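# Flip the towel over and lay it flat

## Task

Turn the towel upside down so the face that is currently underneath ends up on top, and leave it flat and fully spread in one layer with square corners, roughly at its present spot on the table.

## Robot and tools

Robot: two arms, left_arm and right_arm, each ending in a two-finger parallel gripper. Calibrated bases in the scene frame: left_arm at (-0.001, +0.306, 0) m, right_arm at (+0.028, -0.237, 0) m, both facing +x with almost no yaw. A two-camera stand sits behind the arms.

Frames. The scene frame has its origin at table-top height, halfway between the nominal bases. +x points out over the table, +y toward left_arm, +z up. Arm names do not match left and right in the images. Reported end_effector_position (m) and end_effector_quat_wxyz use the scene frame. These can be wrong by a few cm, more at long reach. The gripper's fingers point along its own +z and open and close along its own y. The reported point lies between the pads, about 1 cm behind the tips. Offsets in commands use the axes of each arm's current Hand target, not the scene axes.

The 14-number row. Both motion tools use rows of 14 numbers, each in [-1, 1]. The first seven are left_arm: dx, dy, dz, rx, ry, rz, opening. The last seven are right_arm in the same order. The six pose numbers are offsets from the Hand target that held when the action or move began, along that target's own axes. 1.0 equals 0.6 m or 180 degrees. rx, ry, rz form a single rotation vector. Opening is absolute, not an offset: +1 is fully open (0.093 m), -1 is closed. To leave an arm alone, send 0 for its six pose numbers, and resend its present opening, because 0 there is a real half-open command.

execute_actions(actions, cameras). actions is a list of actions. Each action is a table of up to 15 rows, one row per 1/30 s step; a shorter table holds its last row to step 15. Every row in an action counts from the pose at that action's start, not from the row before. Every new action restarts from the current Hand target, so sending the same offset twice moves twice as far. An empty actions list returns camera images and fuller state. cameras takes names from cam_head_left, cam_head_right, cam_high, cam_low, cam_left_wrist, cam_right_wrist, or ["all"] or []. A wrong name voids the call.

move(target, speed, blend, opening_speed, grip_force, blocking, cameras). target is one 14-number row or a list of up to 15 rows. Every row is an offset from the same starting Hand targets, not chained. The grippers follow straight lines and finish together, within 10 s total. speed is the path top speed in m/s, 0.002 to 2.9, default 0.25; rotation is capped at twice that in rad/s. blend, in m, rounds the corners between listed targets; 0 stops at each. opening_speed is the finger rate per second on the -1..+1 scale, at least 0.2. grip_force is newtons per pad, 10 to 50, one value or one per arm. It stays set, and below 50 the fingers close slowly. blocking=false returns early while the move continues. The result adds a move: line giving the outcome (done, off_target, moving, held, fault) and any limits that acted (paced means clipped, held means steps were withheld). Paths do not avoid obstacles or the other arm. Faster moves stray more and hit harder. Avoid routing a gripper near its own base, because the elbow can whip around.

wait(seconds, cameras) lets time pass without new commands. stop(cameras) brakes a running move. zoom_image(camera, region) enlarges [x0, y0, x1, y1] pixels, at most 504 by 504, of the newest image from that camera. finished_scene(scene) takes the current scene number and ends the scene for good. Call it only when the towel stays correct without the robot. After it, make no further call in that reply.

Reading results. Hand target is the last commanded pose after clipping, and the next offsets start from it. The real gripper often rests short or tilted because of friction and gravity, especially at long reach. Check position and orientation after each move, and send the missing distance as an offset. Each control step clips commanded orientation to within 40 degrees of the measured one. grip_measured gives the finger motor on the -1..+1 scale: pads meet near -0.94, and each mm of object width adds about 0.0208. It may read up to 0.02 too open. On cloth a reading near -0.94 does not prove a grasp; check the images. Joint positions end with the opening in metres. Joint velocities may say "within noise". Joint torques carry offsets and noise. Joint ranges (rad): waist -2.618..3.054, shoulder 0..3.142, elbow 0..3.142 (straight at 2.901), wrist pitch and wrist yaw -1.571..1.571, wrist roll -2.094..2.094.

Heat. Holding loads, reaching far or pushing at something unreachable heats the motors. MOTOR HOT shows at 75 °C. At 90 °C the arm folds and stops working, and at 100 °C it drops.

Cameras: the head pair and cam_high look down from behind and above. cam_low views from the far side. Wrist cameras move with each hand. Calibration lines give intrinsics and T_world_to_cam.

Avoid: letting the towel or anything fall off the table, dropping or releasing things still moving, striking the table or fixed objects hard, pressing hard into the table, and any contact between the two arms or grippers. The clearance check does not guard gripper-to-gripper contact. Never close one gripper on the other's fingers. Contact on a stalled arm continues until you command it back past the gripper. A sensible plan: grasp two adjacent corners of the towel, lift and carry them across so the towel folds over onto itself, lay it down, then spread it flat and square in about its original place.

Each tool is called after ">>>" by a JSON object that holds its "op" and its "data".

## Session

>>> {"op": "execute_actions", "data": {"actions": [], "cameras": ["cam_high", "cam_head_left"]}}

>>> {"op": "zoom_image", "data": {"camera": "cam_high", "region": [80, 220, 360, 380]}}

>>> {"op": "zoom_image", "data": {"camera": "cam_head_left", "region": [150, 140, 370, 280]}}

Scene clock: 0.00 s.
left_arm: end_effector_position=(+0.3773, +0.3285, +0.0933) grip_measured=+1.000 end_effector_quat_wxyz=(+0.585, -0.066, +0.805, +0.070) | right_arm: end_effector_position=(+0.4193, -0.2266, +0.0909) grip_measured=+1.000 end_effector_quat_wxyz=(+0.572, +0.042, +0.819, -0.010)
Joint positions: left_arm=[-0.04 1.533 0.315 0.899 -0.23 -0.039 0.093] | right_arm=[0.094 1.55 0.379 0.814 0.15 0.09 0.093]
Joint velocities: within noise
Joint torques (N m): no reading
Motor temperatures (°C): left_arm=[28 33 36 29 23 26 26] | right_arm=[27 34 39 31 24 25 26]
Heat: left arm: 36 °C; right arm: 39 °C.
Hand target: left_arm +0.3803, +0.3284, +0.1002; +0.594, -0.068, +0.799, +0.068 | right_arm +0.4240, -0.2262, +0.1020; +0.587, +0.043, +0.809, -0.008
Tool commands: left_gripper/opening=+1.0 right_gripper/opening=+1.0
Images, in order (width x height): cam_head_left 504x504, cam_high 504x504.

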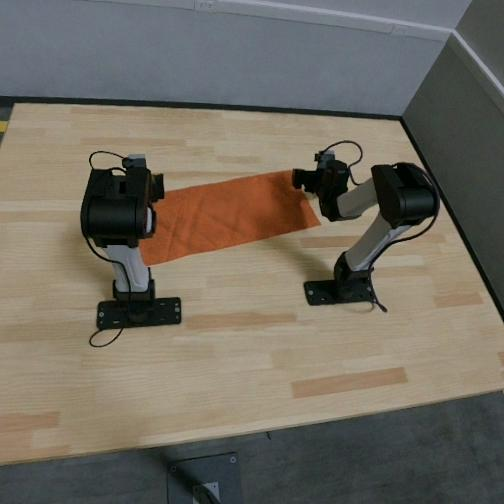

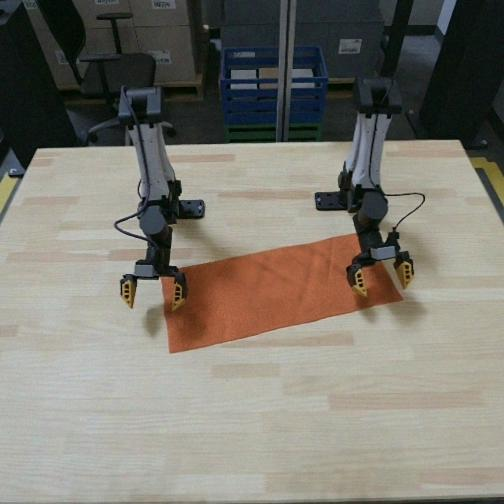

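Scaled by 1.800 from the camera's image (finer frame: 720x720).

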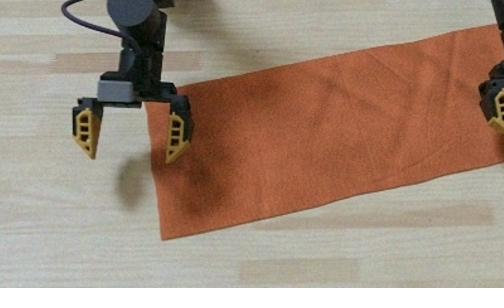

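Scaled by 2.291 from the camera's image (finer frame: 720x720).

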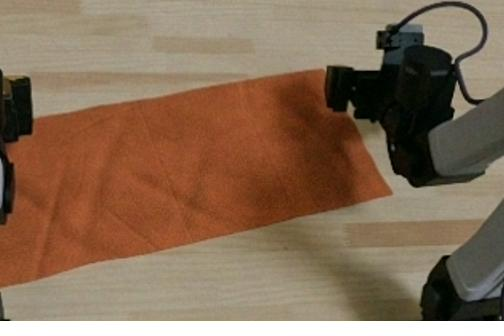

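>>> {"op": "zoom_image", "data": {"camera": "cam_high", "region": [280, 215, 440, 315]}}

>>> {"op": "zoom_image", "data": {"camera": "cam_high", "region": [110, 240, 270, 360]}}

>>> {"op": "zoom_image", "data": {"camera": "cam_head_left", "region": [130, 160, 340, 280]}}

Scaled by 3.150 from the camera's image (finer frame: 720x720).

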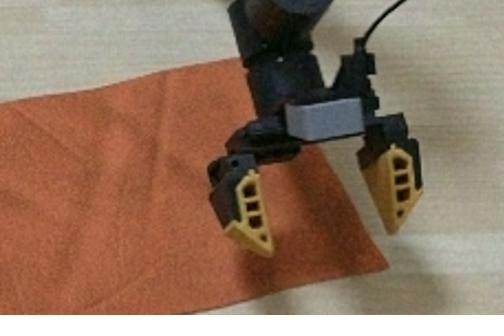

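Scaled by 3.150 from the camera's image (finer frame: 720x720).

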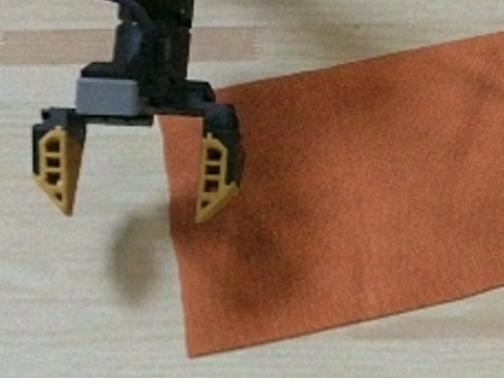

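Scaled by 2.400 from the camera's image (finer frame: 720x720).

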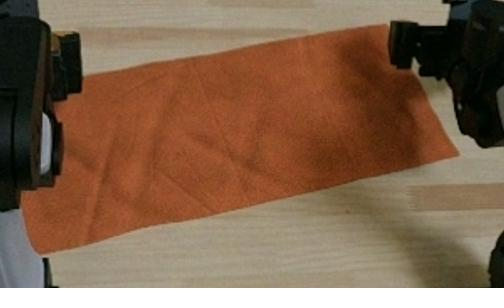

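>>> {"op": "move", "data": {"target": [[0.1578,-0.2293,-0.4332,0.2399,0.0335,0.5494,0.1,0.1555,-0.0450,-0.2809,0.1120,0.2007,0.4218,0.1],[0.1578,-0.2293,-0.4332,0.2399,0.0335,0.5494,0.1,0.2203,-0.0436,-0.2425,0.1120,0.2007,0.4218,0.1],[0.1578,-0.2293,-0.4332,0.2399,0.0335,0.5494,0.1,0.1874,-0.0159,-0.1392,0.1120,0.2007,0.4218,-1],[0.1578,-0.2293,-0.4332,0.2399,0.0335,0.5494,0.1,0.1606,-0.0648,-0.1439,0.1120,0.2007,0.4218,-1],[0.1578,-0.2293,-0.4332,0.2399,0.0335,0.5494,0.1,0.1435,-0.3471,-0.1259,0.1120,0.2007,0.4218,-1]], "speed": [0.6,0.12,0.15,0.12,0.22], "blend": [0.02,0.005,0,0.01,0], "opening_speed": 2.0, "cameras": ["cam_high","cam_left_wrist","cam_right_wrist"]}}

>>> {"op": "zoom_image", "data": {"camera": "cam_high", "region": [60, 200, 360, 370]}}

Scene clock: 62.83 s.
left_arm: end_effector_position=(+0.1340, +0.1457, +0.0718) grip_measured=+0.102 end_effector_quat_wxyz=(+0.276, +0.746, +0.566, +0.217) | right_arm: end_effector_position=(+0.3031, -0.4184, +0.0299) grip_measured=-0.978 end_effector_quat_wxyz=(+0.188, +0.622, +0.727, +0.224)
Joint positions: left_arm=[-1.363 0.931 0.46 -0.728 -0.63 0.602 0.05] | right_arm=[-0.821 1.614 0.793 -0.394 -0.486 0.68 0]
Joint torques (N m): left_arm=[-0.7 -0.73 7.76 0.8 -0.59 -0.05] | right_arm=[-0.73 -5.22 8.65 1.01 -0.48 -0.1]
Motor temperatures (°C): left_arm=[28 35 39 36 23 26 26] | right_arm=[27 35 41 42 24 25 26]
Heat: left arm: 39 °C; right arm: 42 °C.
Hand target: left_arm +0.1351, +0.1415, +0.0796; +0.284, +0.741, +0.568, +0.218 | right_arm +0.3094, -0.4237, +0.0360; +0.194, +0.614, +0.730, +0.230
Off the commanded pose: left_arm 0.009 m, 1 deg | right_arm 0.010 m, 1 deg.
move: done
cam_left_wrist: T_world_to_cam=[[-0.72206, 0.21607, -0.65723, 0.11408], [-0.00992, 0.94665, 0.32211, -0.11853], [0.69176, 0.2391, -0.68139, 0.00961]] pos_world=[0.07454, 0.08526, 0.11971]
cam_right_wrist: T_world_to_cam=[[-0.81351, -0.1326, -0.56623, 0.20927], [-0.38678, 0.85046, 0.35654, 0.50032], [0.43428, 0.50906, -0.74314, 0.18532]] pos_world=[0.28328, -0.49209, 0.07783]

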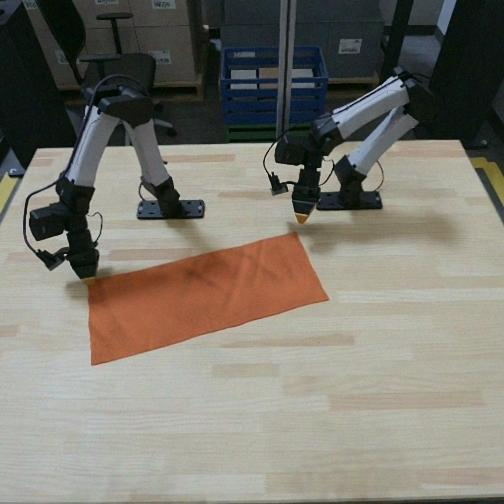

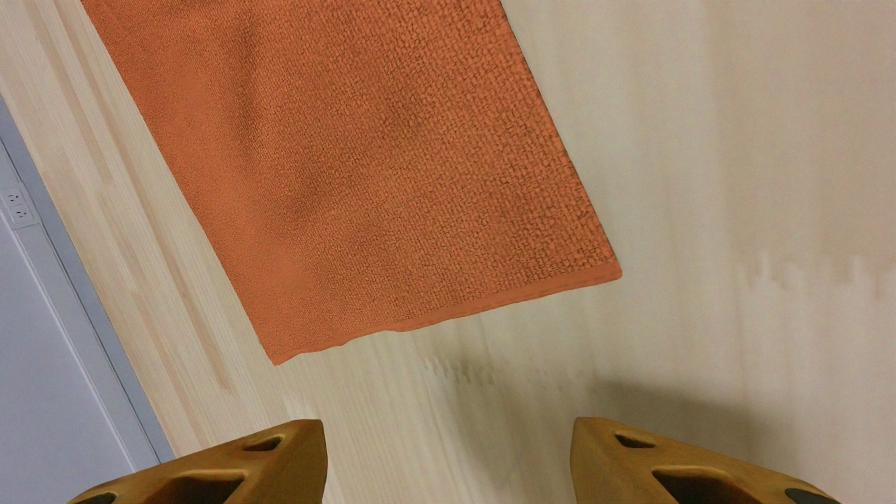

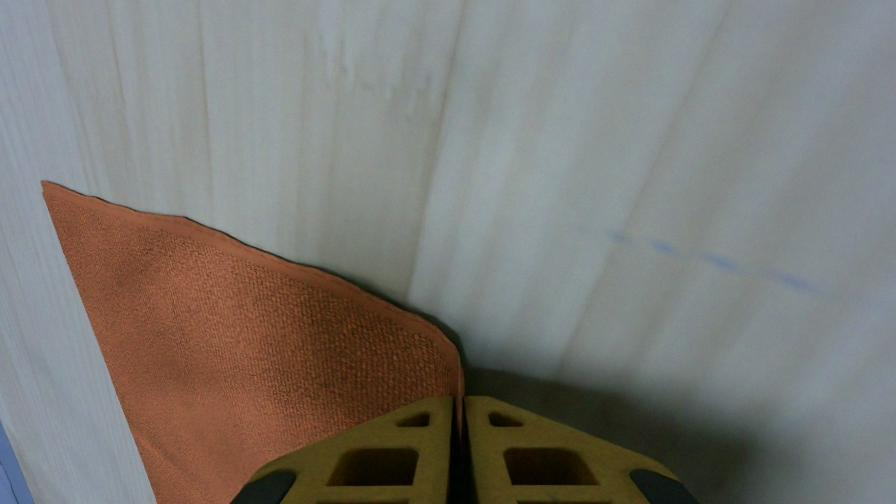

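Scaled by 1.680 from the camera's image (finer frame: 720x720).

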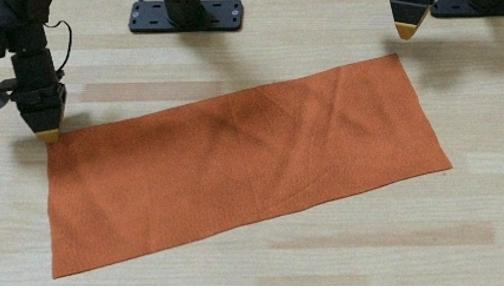

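>>> {"op": "move", "data": {"target": [[-0.0302,-0.0875,0.0503,0,0,0,0.1,0,0,0,0,0,0,-1],[-0.0302,-0.0107,0.1195,0,0,0,-1,0,0,0,0,0,0,-1]], "speed": [0.2,0.15], "blend": [0.005,0], "opening_speed": 2.0, "cameras": ["cam_left_wrist"]}}

Scene clock: 71.03 s.
left_arm: end_effector_position=(+0.1713, +0.1150, +0.0238) grip_measured=-0.986 end_effector_quat_wxyz=(+0.281, +0.741, +0.567, +0.224) | right_arm: end_effector_position=(+0.3029, -0.4181, +0.0298) grip_measured=-0.978 end_effector_quat_wxyz=(+0.187, +0.622, +0.727, +0.224)
Joint positions: left_arm=[-1.203 1.256 0.379 -0.216 -0.582 0.777 0] | right_arm=[-0.821 1.614 0.793 -0.396 -0.487 0.679 0]
Joint torques (N m): left_arm=[0.61 -2.26 4.72 1.25 -0.22 0.08] | right_arm=[-0.73 -5.22 8.66 1 -0.47 -0.11]
Heat: left arm: 39 °C; right arm: 42 °C.
Hand target: left_arm +0.1722, +0.1129, +0.0220; +0.284, +0.741, +0.568, +0.219 | right_arm +0.3094, -0.4237, +0.0360; +0.194, +0.614, +0.730, +0.230
Off the commanded pose: left_arm 0.003 m, 1 deg | right_arm 0.011 m, 1 deg.
move: done; target 2's new opening was sent with left_arm's hand 0.015 m and 4 deg from that target
cam_left_wrist: T_world_to_cam=[[-0.71292, 0.20886, -0.66942, 0.11572], [-0.02332, 0.94702, 0.32032, -0.0714], [0.70086, 0.24397, -0.67028, -0.04392]] pos_world=[0.11161, 0.05416, 0.0709]

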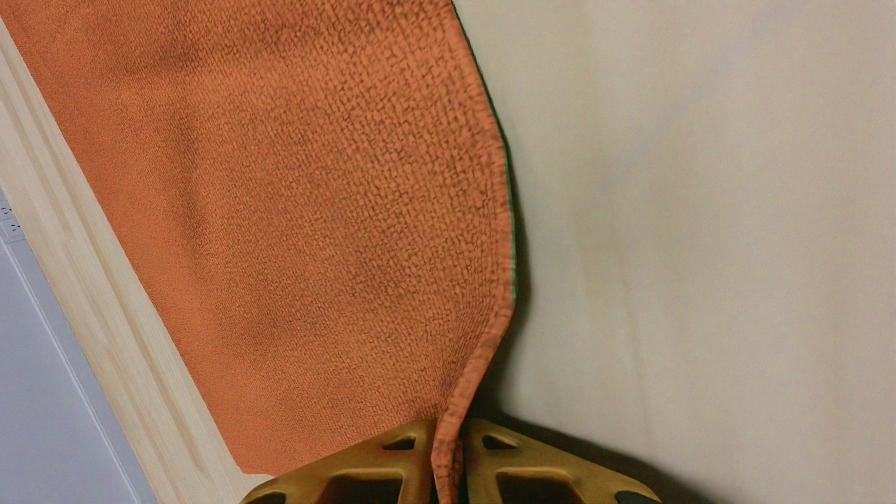

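>>> {"op": "move", "data": {"target": [[0.1405,0.1943,-0.3365,0,0,0,-1,0.1597,0.1736,-0.3139,-0.0167,0,0,-1],[0.2812,0.1340,-0.3907,0,0,0,-1,0.3193,0.1428,-0.3356,-0.0167,0,0,-1]], "speed": [0.3,0.17], "blend": [0.02,0]}}

Scene clock: 80.63 s.
left_arm: end_effector_position=(+0.1188, +0.2999, +0.2427) grip_measured=-0.986 end_effector_quat_wxyz=(+0.237, +0.723, +0.591, +0.269) | right_arm: end_effector_position=(+0.2315, -0.2401, +0.2522) grip_measured=-0.978 end_effector_quat_wxyz=(+0.205, +0.603, +0.727, +0.256)
Joint positions: left_arm=[-0.225 0.491 1.076 -1.432 -0.126 1.593 0] | right_arm=[-0.23 0.852 1.165 -1.263 -0.265 1.237 0]
Joint torques (N m): left_arm=[0.65 3.45 6.34 1.48 -0.04 0.14] | right_arm=[0.14 -0.96 5.18 1.7 0.13 0.15]
Heat: left arm: 39 °C; right arm: 43 °C.
Hand target: left_arm +0.1220, +0.3007, +0.2503; +0.284, +0.741, +0.568, +0.219 | right_arm +0.2317, -0.2426, +0.2500; +0.210, +0.609, +0.724, +0.249
Off the commanded pose: left_arm 0.008 m, 9 deg | right_arm 0.003 m, 1 deg.
move: off_target (left_arm)

>>> {"op": "wait", "data": {"seconds": 0.1, "cameras": ["cam_high"]}}

>>> {"op": "zoom_image", "data": {"camera": "cam_high", "region": [80, 145, 380, 285]}}

Scene clock: 89.07 s.
left_arm: end_effector_position=(+0.1188, +0.2997, +0.2427) grip_measured=-0.986 end_effector_quat_wxyz=(+0.237, +0.723, +0.590, +0.269) | right_arm: end_effector_position=(+0.2315, -0.2401, +0.2522) grip_measured=-0.978 end_effector_quat_wxyz=(+0.205, +0.603, +0.727, +0.256)
Joint positions: left_arm=[-0.225 0.491 1.076 -1.432 -0.125 1.593 0] | right_arm=[-0.23 0.852 1.165 -1.263 -0.264 1.237 0]
Joint torques (N m): left_arm=[0.58 3.45 6.39 1.48 -0.05 0.15] | right_arm=[0.16 -0.95 5.23 1.7 0.12 0.15]
Heat: left arm: 39 °C; right arm: 42 °C.
Hand target: left_arm +0.1220, +0.3007, +0.2503; +0.284, +0.741, +0.568, +0.219 | right_arm +0.2317, -0.2426, +0.2500; +0.210, +0.609, +0.724, +0.249
Tool commands: left_gripper/opening=-1.0 right_gripper/opening=-1.0
Off the commanded pose: left_arm 0.008 m, 9 deg | right_arm 0.003 m, 1 deg.
wait: 0.10 s; at rest from the start

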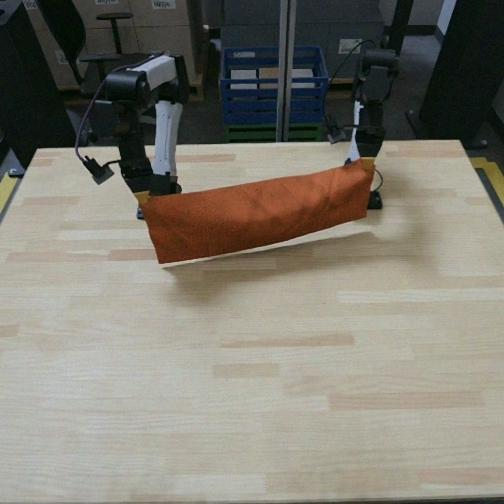

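Scaled by 1.680 from the camera's image (finer frame: 720x720).

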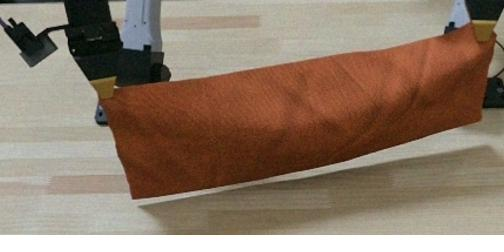

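>>> {"op": "zoom_image", "data": {"camera": "cam_high", "region": [130, 225, 230, 285]}}

>>> {"op": "zoom_image", "data": {"camera": "cam_high", "region": [310, 185, 410, 245]}}

Scaled by 5.040 from the camera's image (finer frame: 720x720).

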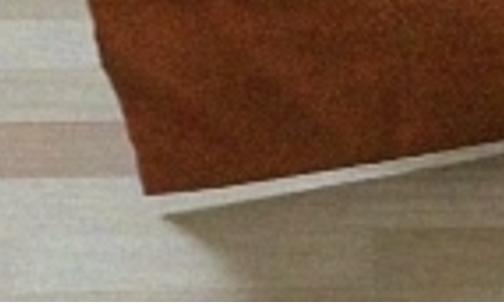

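Scaled by 5.040 from the camera's image (finer frame: 720x720).

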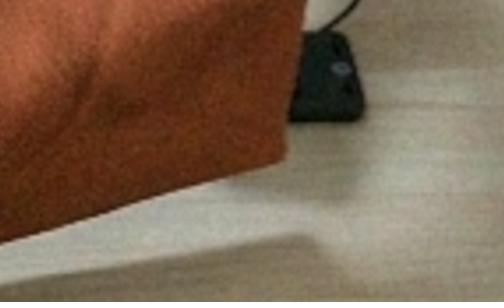

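>>> {"op": "move", "data": {"target": [0,-0.0282,0.0313,0,0.0468,-0.0520,-1,0,0,0,0,0,0,-1], "speed": 0.15}}

>>> {"op": "wait", "data": {"seconds": 2, "cameras": ["cam_high"]}}

>>> {"op": "zoom_image", "data": {"camera": "cam_high", "region": [130, 145, 390, 285]}}

Scene clock: 102.87 s.
left_arm: end_effector_position=(+0.1183, +0.3005, +0.2215) grip_measured=-0.986 end_effector_quat_wxyz=(+0.247, +0.679, +0.648, +0.241) | right_arm: end_effector_position=(+0.2315, -0.2401, +0.2522) grip_measured=-0.978 end_effector_quat_wxyz=(+0.205, +0.603, +0.727, +0.256)
Joint positions: left_arm=[-0.117 0.455 0.992 -1.406 -0.054 1.519 0] | right_arm=[-0.23 0.852 1.165 -1.263 -0.264 1.237 0]
Joint torques (N m): left_arm=[0.64 1.59 4.52 1.59 -0.02 0.07] | right_arm=[0.16 -0.94 5.24 1.71 0.13 0.15]
Motor temperatures (°C): left_arm=[28 33 40 35 23 26 27] | right_arm=[27 33 41 37 24 25 27]
Heat: left arm: 40 °C; right arm: 41 °C.
Hand target: left_arm +0.1220, +0.3008, +0.2250; +0.258, +0.674, +0.646, +0.249 | right_arm +0.2317, -0.2426, +0.2500; +0.210, +0.609, +0.724, +0.249
Off the commanded pose: left_arm 0.005 m, 2 deg | right_arm 0.003 m, 1 deg.
move: done

Scene clock: 104.87 s.
left_arm: end_effector_position=(+0.1183, +0.3004, +0.2215) grip_measured=-0.986 end_effector_quat_wxyz=(+0.247, +0.680, +0.648, +0.240) | right_arm: end_effector_position=(+0.2315, -0.2401, +0.2522) grip_measured=-0.978 end_effector_quat_wxyz=(+0.205, +0.603, +0.727, +0.256)
Joint positions: left_arm=[-0.117 0.455 0.992 -1.406 -0.053 1.519 0] | right_arm=[-0.23 0.852 1.165 -1.263 -0.264 1.237 0]
Joint torques (N m): left_arm=[0.59 1.52 4.53 1.61 0 0.07] | right_arm=[0.17 -0.95 5.23 1.71 0.12 0.15]
Heat: left arm: 39 °C; right arm: 41 °C.
Hand target: left_arm +0.1220, +0.3007, +0.2250; +0.258, +0.674, +0.646, +0.249 | right_arm +0.2317, -0.2426, +0.2500; +0.210, +0.609, +0.724, +0.249
Tool commands: left_gripper/opening=-1.0 right_gripper/opening=-1.0
Off the commanded pose: left_arm 0.005 m, 2 deg | right_arm 0.003 m, 1 deg.
wait: 2.00 s; at rest by 0.17 s

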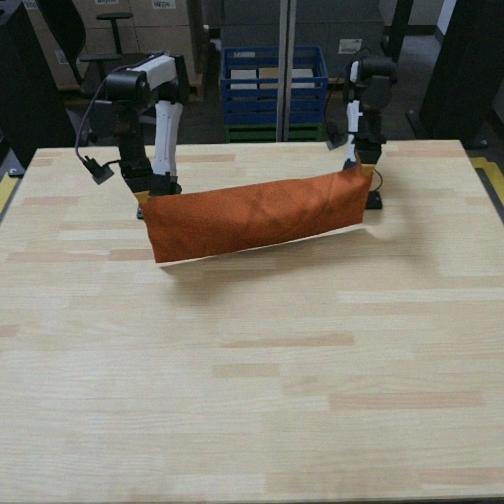

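Scaled by 1.938 from the camera's image (finer frame: 720x720).

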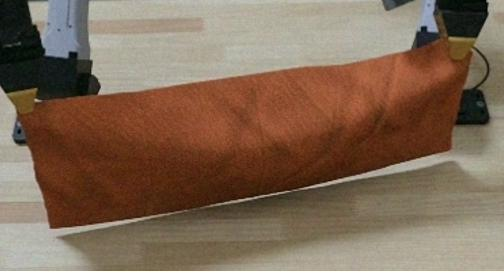

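>>> {"op": "move", "data": {"target": [[0.0303,0.0436,0.1256,0.0389,0.0169,-0.0213,-1,-0.0026,0.0654,0.1231,0.05,0,0,-1],[0.0538,0.0751,0.2157,0.0833,0.0233,-0.0339,-1,-0.0062,0.1131,0.2153,0.0833,0,0,-1],[0.0697,0.0869,0.2935,0.1222,0.0255,-0.0424,-1,-0.0092,0.1399,0.2997,0.1167,0,0,-1],[0.0832,0.0874,0.3613,0.1556,0.0258,-0.0486,-1,-0.0120,0.1535,0.3726,0.1389,0,0,-1],[0.0907,0.0810,0.4116,0.1889,0.0256,-0.0549,-1,-0.0129,0.1553,0.4397,0.1556,0,0,-1],[0.0953,0.0653,0.4457,0.2111,0.0247,-0.0583,-1,-0.0151,0.1467,0.4933,0.1667,0,0,-1],[0.0974,0.0501,0.4746,0.2333,0.0237,-0.0617,-1,-0.0153,0.1259,0.5362,0.1722,0,0,-1],[0.1058,0.0695,0.5013,0.25,0.0230,-0.0649,-1,-0.0161,0.1500,0.5662,0.1778,0,0,-1],[0.1058,0.0695,0.5013,0.2365,0.0863,-0.2438,-1,-0.0161,0.1500,0.5662,0.1778,0,0,-1]], "speed": [0.4,0.41,0.365,0.325,0.29,0.19,0.12,0.09,0.6], "blend": [0.015,0.012,0.015,0.015,0.012,0.008,0.004,0,0], "cameras": ["cam_high","cam_head_left"]}}

>>> {"op": "zoom_image", "data": {"camera": "cam_high", "region": [100, 215, 400, 385]}}

>>> {"op": "zoom_image", "data": {"camera": "cam_head_left", "region": [110, 140, 340, 285]}}

Scene clock: 112.50 s.
left_arm: end_effector_position=(+0.3569, +0.3519, +0.0296) grip_measured=-0.986 end_effector_quat_wxyz=(-0.008, +0.407, +0.913, -0.022) | right_arm: end_effector_position=(+0.5029, -0.2010, +0.0372) grip_measured=-0.978 end_effector_quat_wxyz=(+0.022, +0.638, +0.768, +0.049)
Joint positions: left_arm=[0.144 2.005 1.437 -1.04 0.028 0.982 0] | right_arm=[0.065 2.327 1.978 -1.122 -0.041 1.449 0]
Joint torques (N m): left_arm=[0.46 -8.32 5.57 0.17 0.05 -0.02] | right_arm=[-0.12 -10.76 9.42 0.45 0.34 0.19]
Heat: left arm: 39 °C; right arm: 41 °C.
Hand target: left_arm +0.3568, +0.3546, +0.0294; -0.011, +0.399, +0.917, -0.023 | right_arm +0.5096, -0.2042, +0.0379; +0.034, +0.643, +0.764, +0.040
Off the commanded pose: left_arm 0.003 m, 1 deg | right_arm 0.007 m, 2 deg.
move: done
Images, in order (width x height): cam_head_left 504x504, cam_high 504x504.

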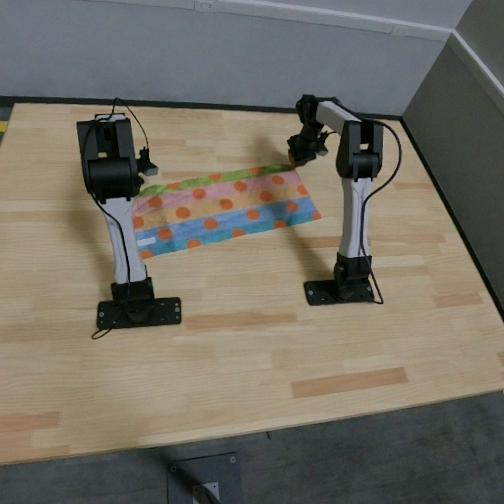

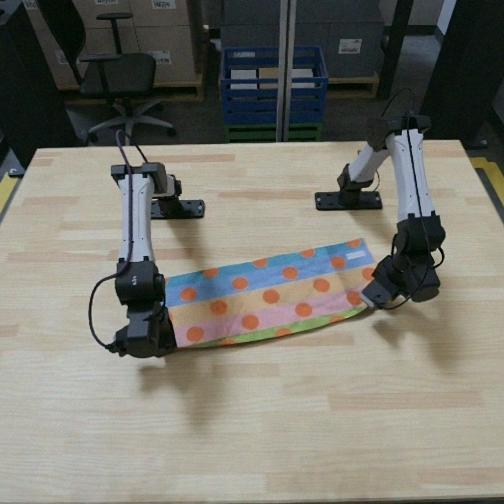

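Scaled by 1.680 from the camera's image (finer frame: 720x720).

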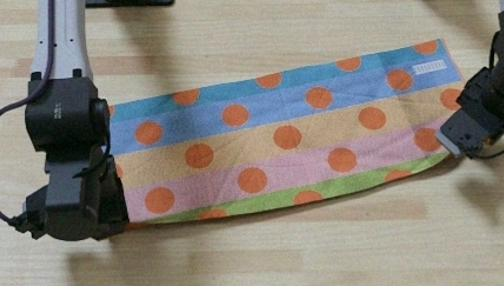

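Scaled by 2.191 from the camera's image (finer frame: 720x720).

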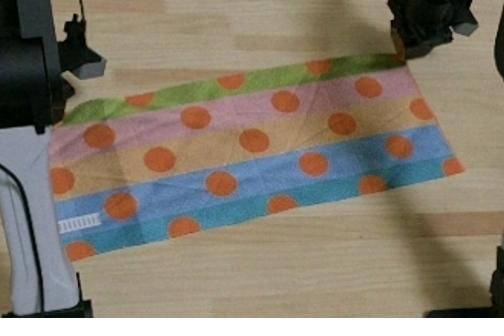

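>>> {"op": "move", "data": {"target": [[0,0,-0.004,0,0,0,0.0,0,0,-0.004,0,0,0,0.0],[0,-0.0087,-0.1664,-0.0722,0,0,0.0,0,0.0174,-0.1658,0,0,0,0.0]], "speed": [0.1,0.2], "opening_speed": 2.0, "cameras": ["cam_high","cam_head_left"]}}

>>> {"op": "zoom_image", "data": {"camera": "cam_high", "region": [100, 215, 400, 385]}}

>>> {"op": "zoom_image", "data": {"camera": "cam_head_left", "region": [110, 140, 340, 285]}}

Scene clock: 117.23 s.
left_arm: end_effector_position=(+0.3545, +0.3546, +0.1172) grip_measured=-0.002 end_effector_quat_wxyz=(+0.025, +0.401, +0.913, +0.070) | right_arm: end_effector_position=(+0.5066, -0.2033, +0.1363) grip_measured=-0.003 end_effector_quat_wxyz=(+0.031, +0.638, +0.768, +0.047)
Joint positions: left_arm=[0.092 1.797 1.504 -1.165 -0.098 0.924 0.045] | right_arm=[0.065 2.408 2.519 -1.572 -0.026 1.45 0.045]
Joint torques (N m): left_arm=[-0.44 -9.24 7.16 0.38 -0.19 -0.03] | right_arm=[-0.1 -11.34 8.83 0.47 0.19 0.19]
Heat: left arm: 39 °C; right arm: 42 °C.
Hand target: left_arm +0.3568, +0.3545, +0.1294; +0.035, +0.397, +0.914, +0.081 | right_arm +0.5094, -0.2042, +0.1379; +0.034, +0.643, +0.764, +0.040
Off the commanded pose: left_arm 0.012 m, 2 deg | right_arm 0.003 m, 1 deg.
joint sent to its limit (right arm) — joint 4 (wrist pitch), lower limit. The joint targets still meet the commanded pose.
move: off_target (left_arm)
Images, in order (width x height): cam_head_left 504x504, cam_high 504x504.

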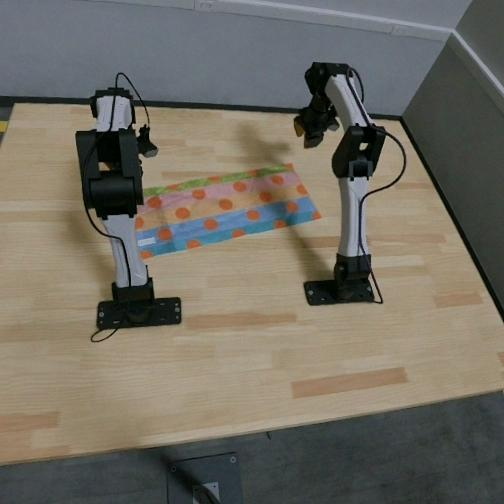

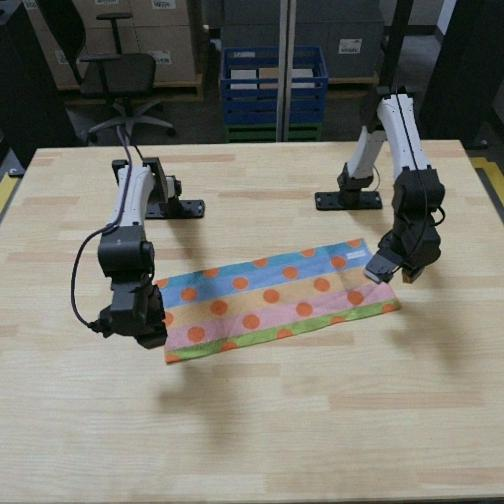

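Scaled by 1.680 from the camera's image (finer frame: 720x720).

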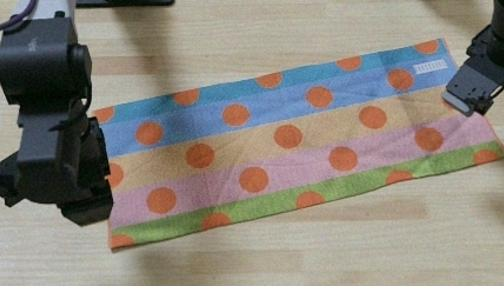

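Scaled by 2.191 from the camera's image (finer frame: 720x720).

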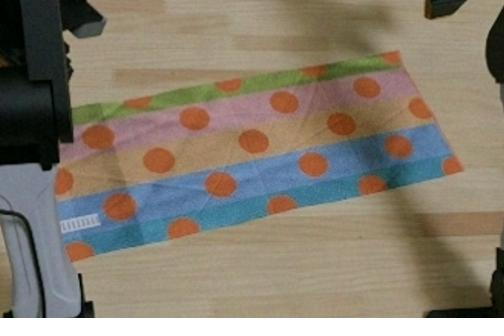

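>>> {"op": "zoom_image", "data": {"camera": "cam_high", "region": [310, 225, 410, 325]}}

>>> {"op": "zoom_image", "data": {"camera": "cam_high", "region": [145, 270, 265, 375]}}

Scaled by 5.040 from the camera's image (finer frame: 720x720).

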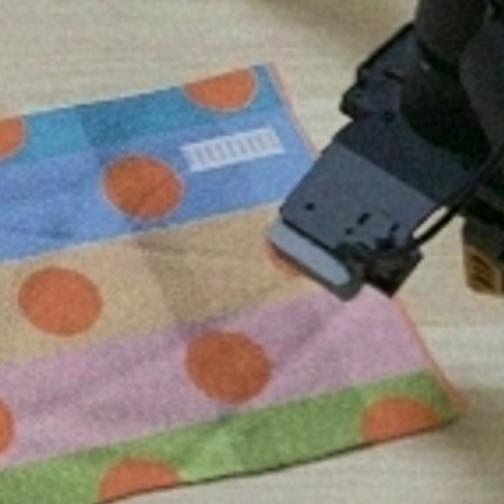

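Scaled by 4.200 from the camera's image (finer frame: 720x720).

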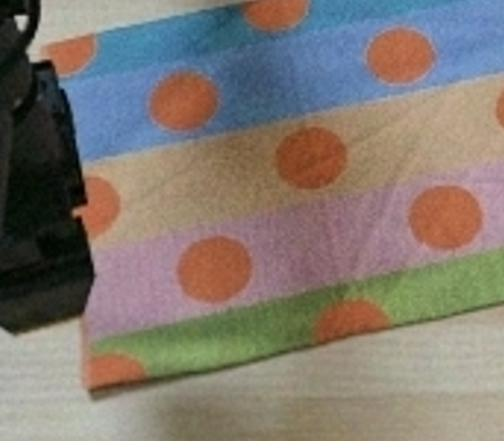

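>>> {"op": "finished_scene", "data": {"scene": 3}}

The scene is finished: the task was done.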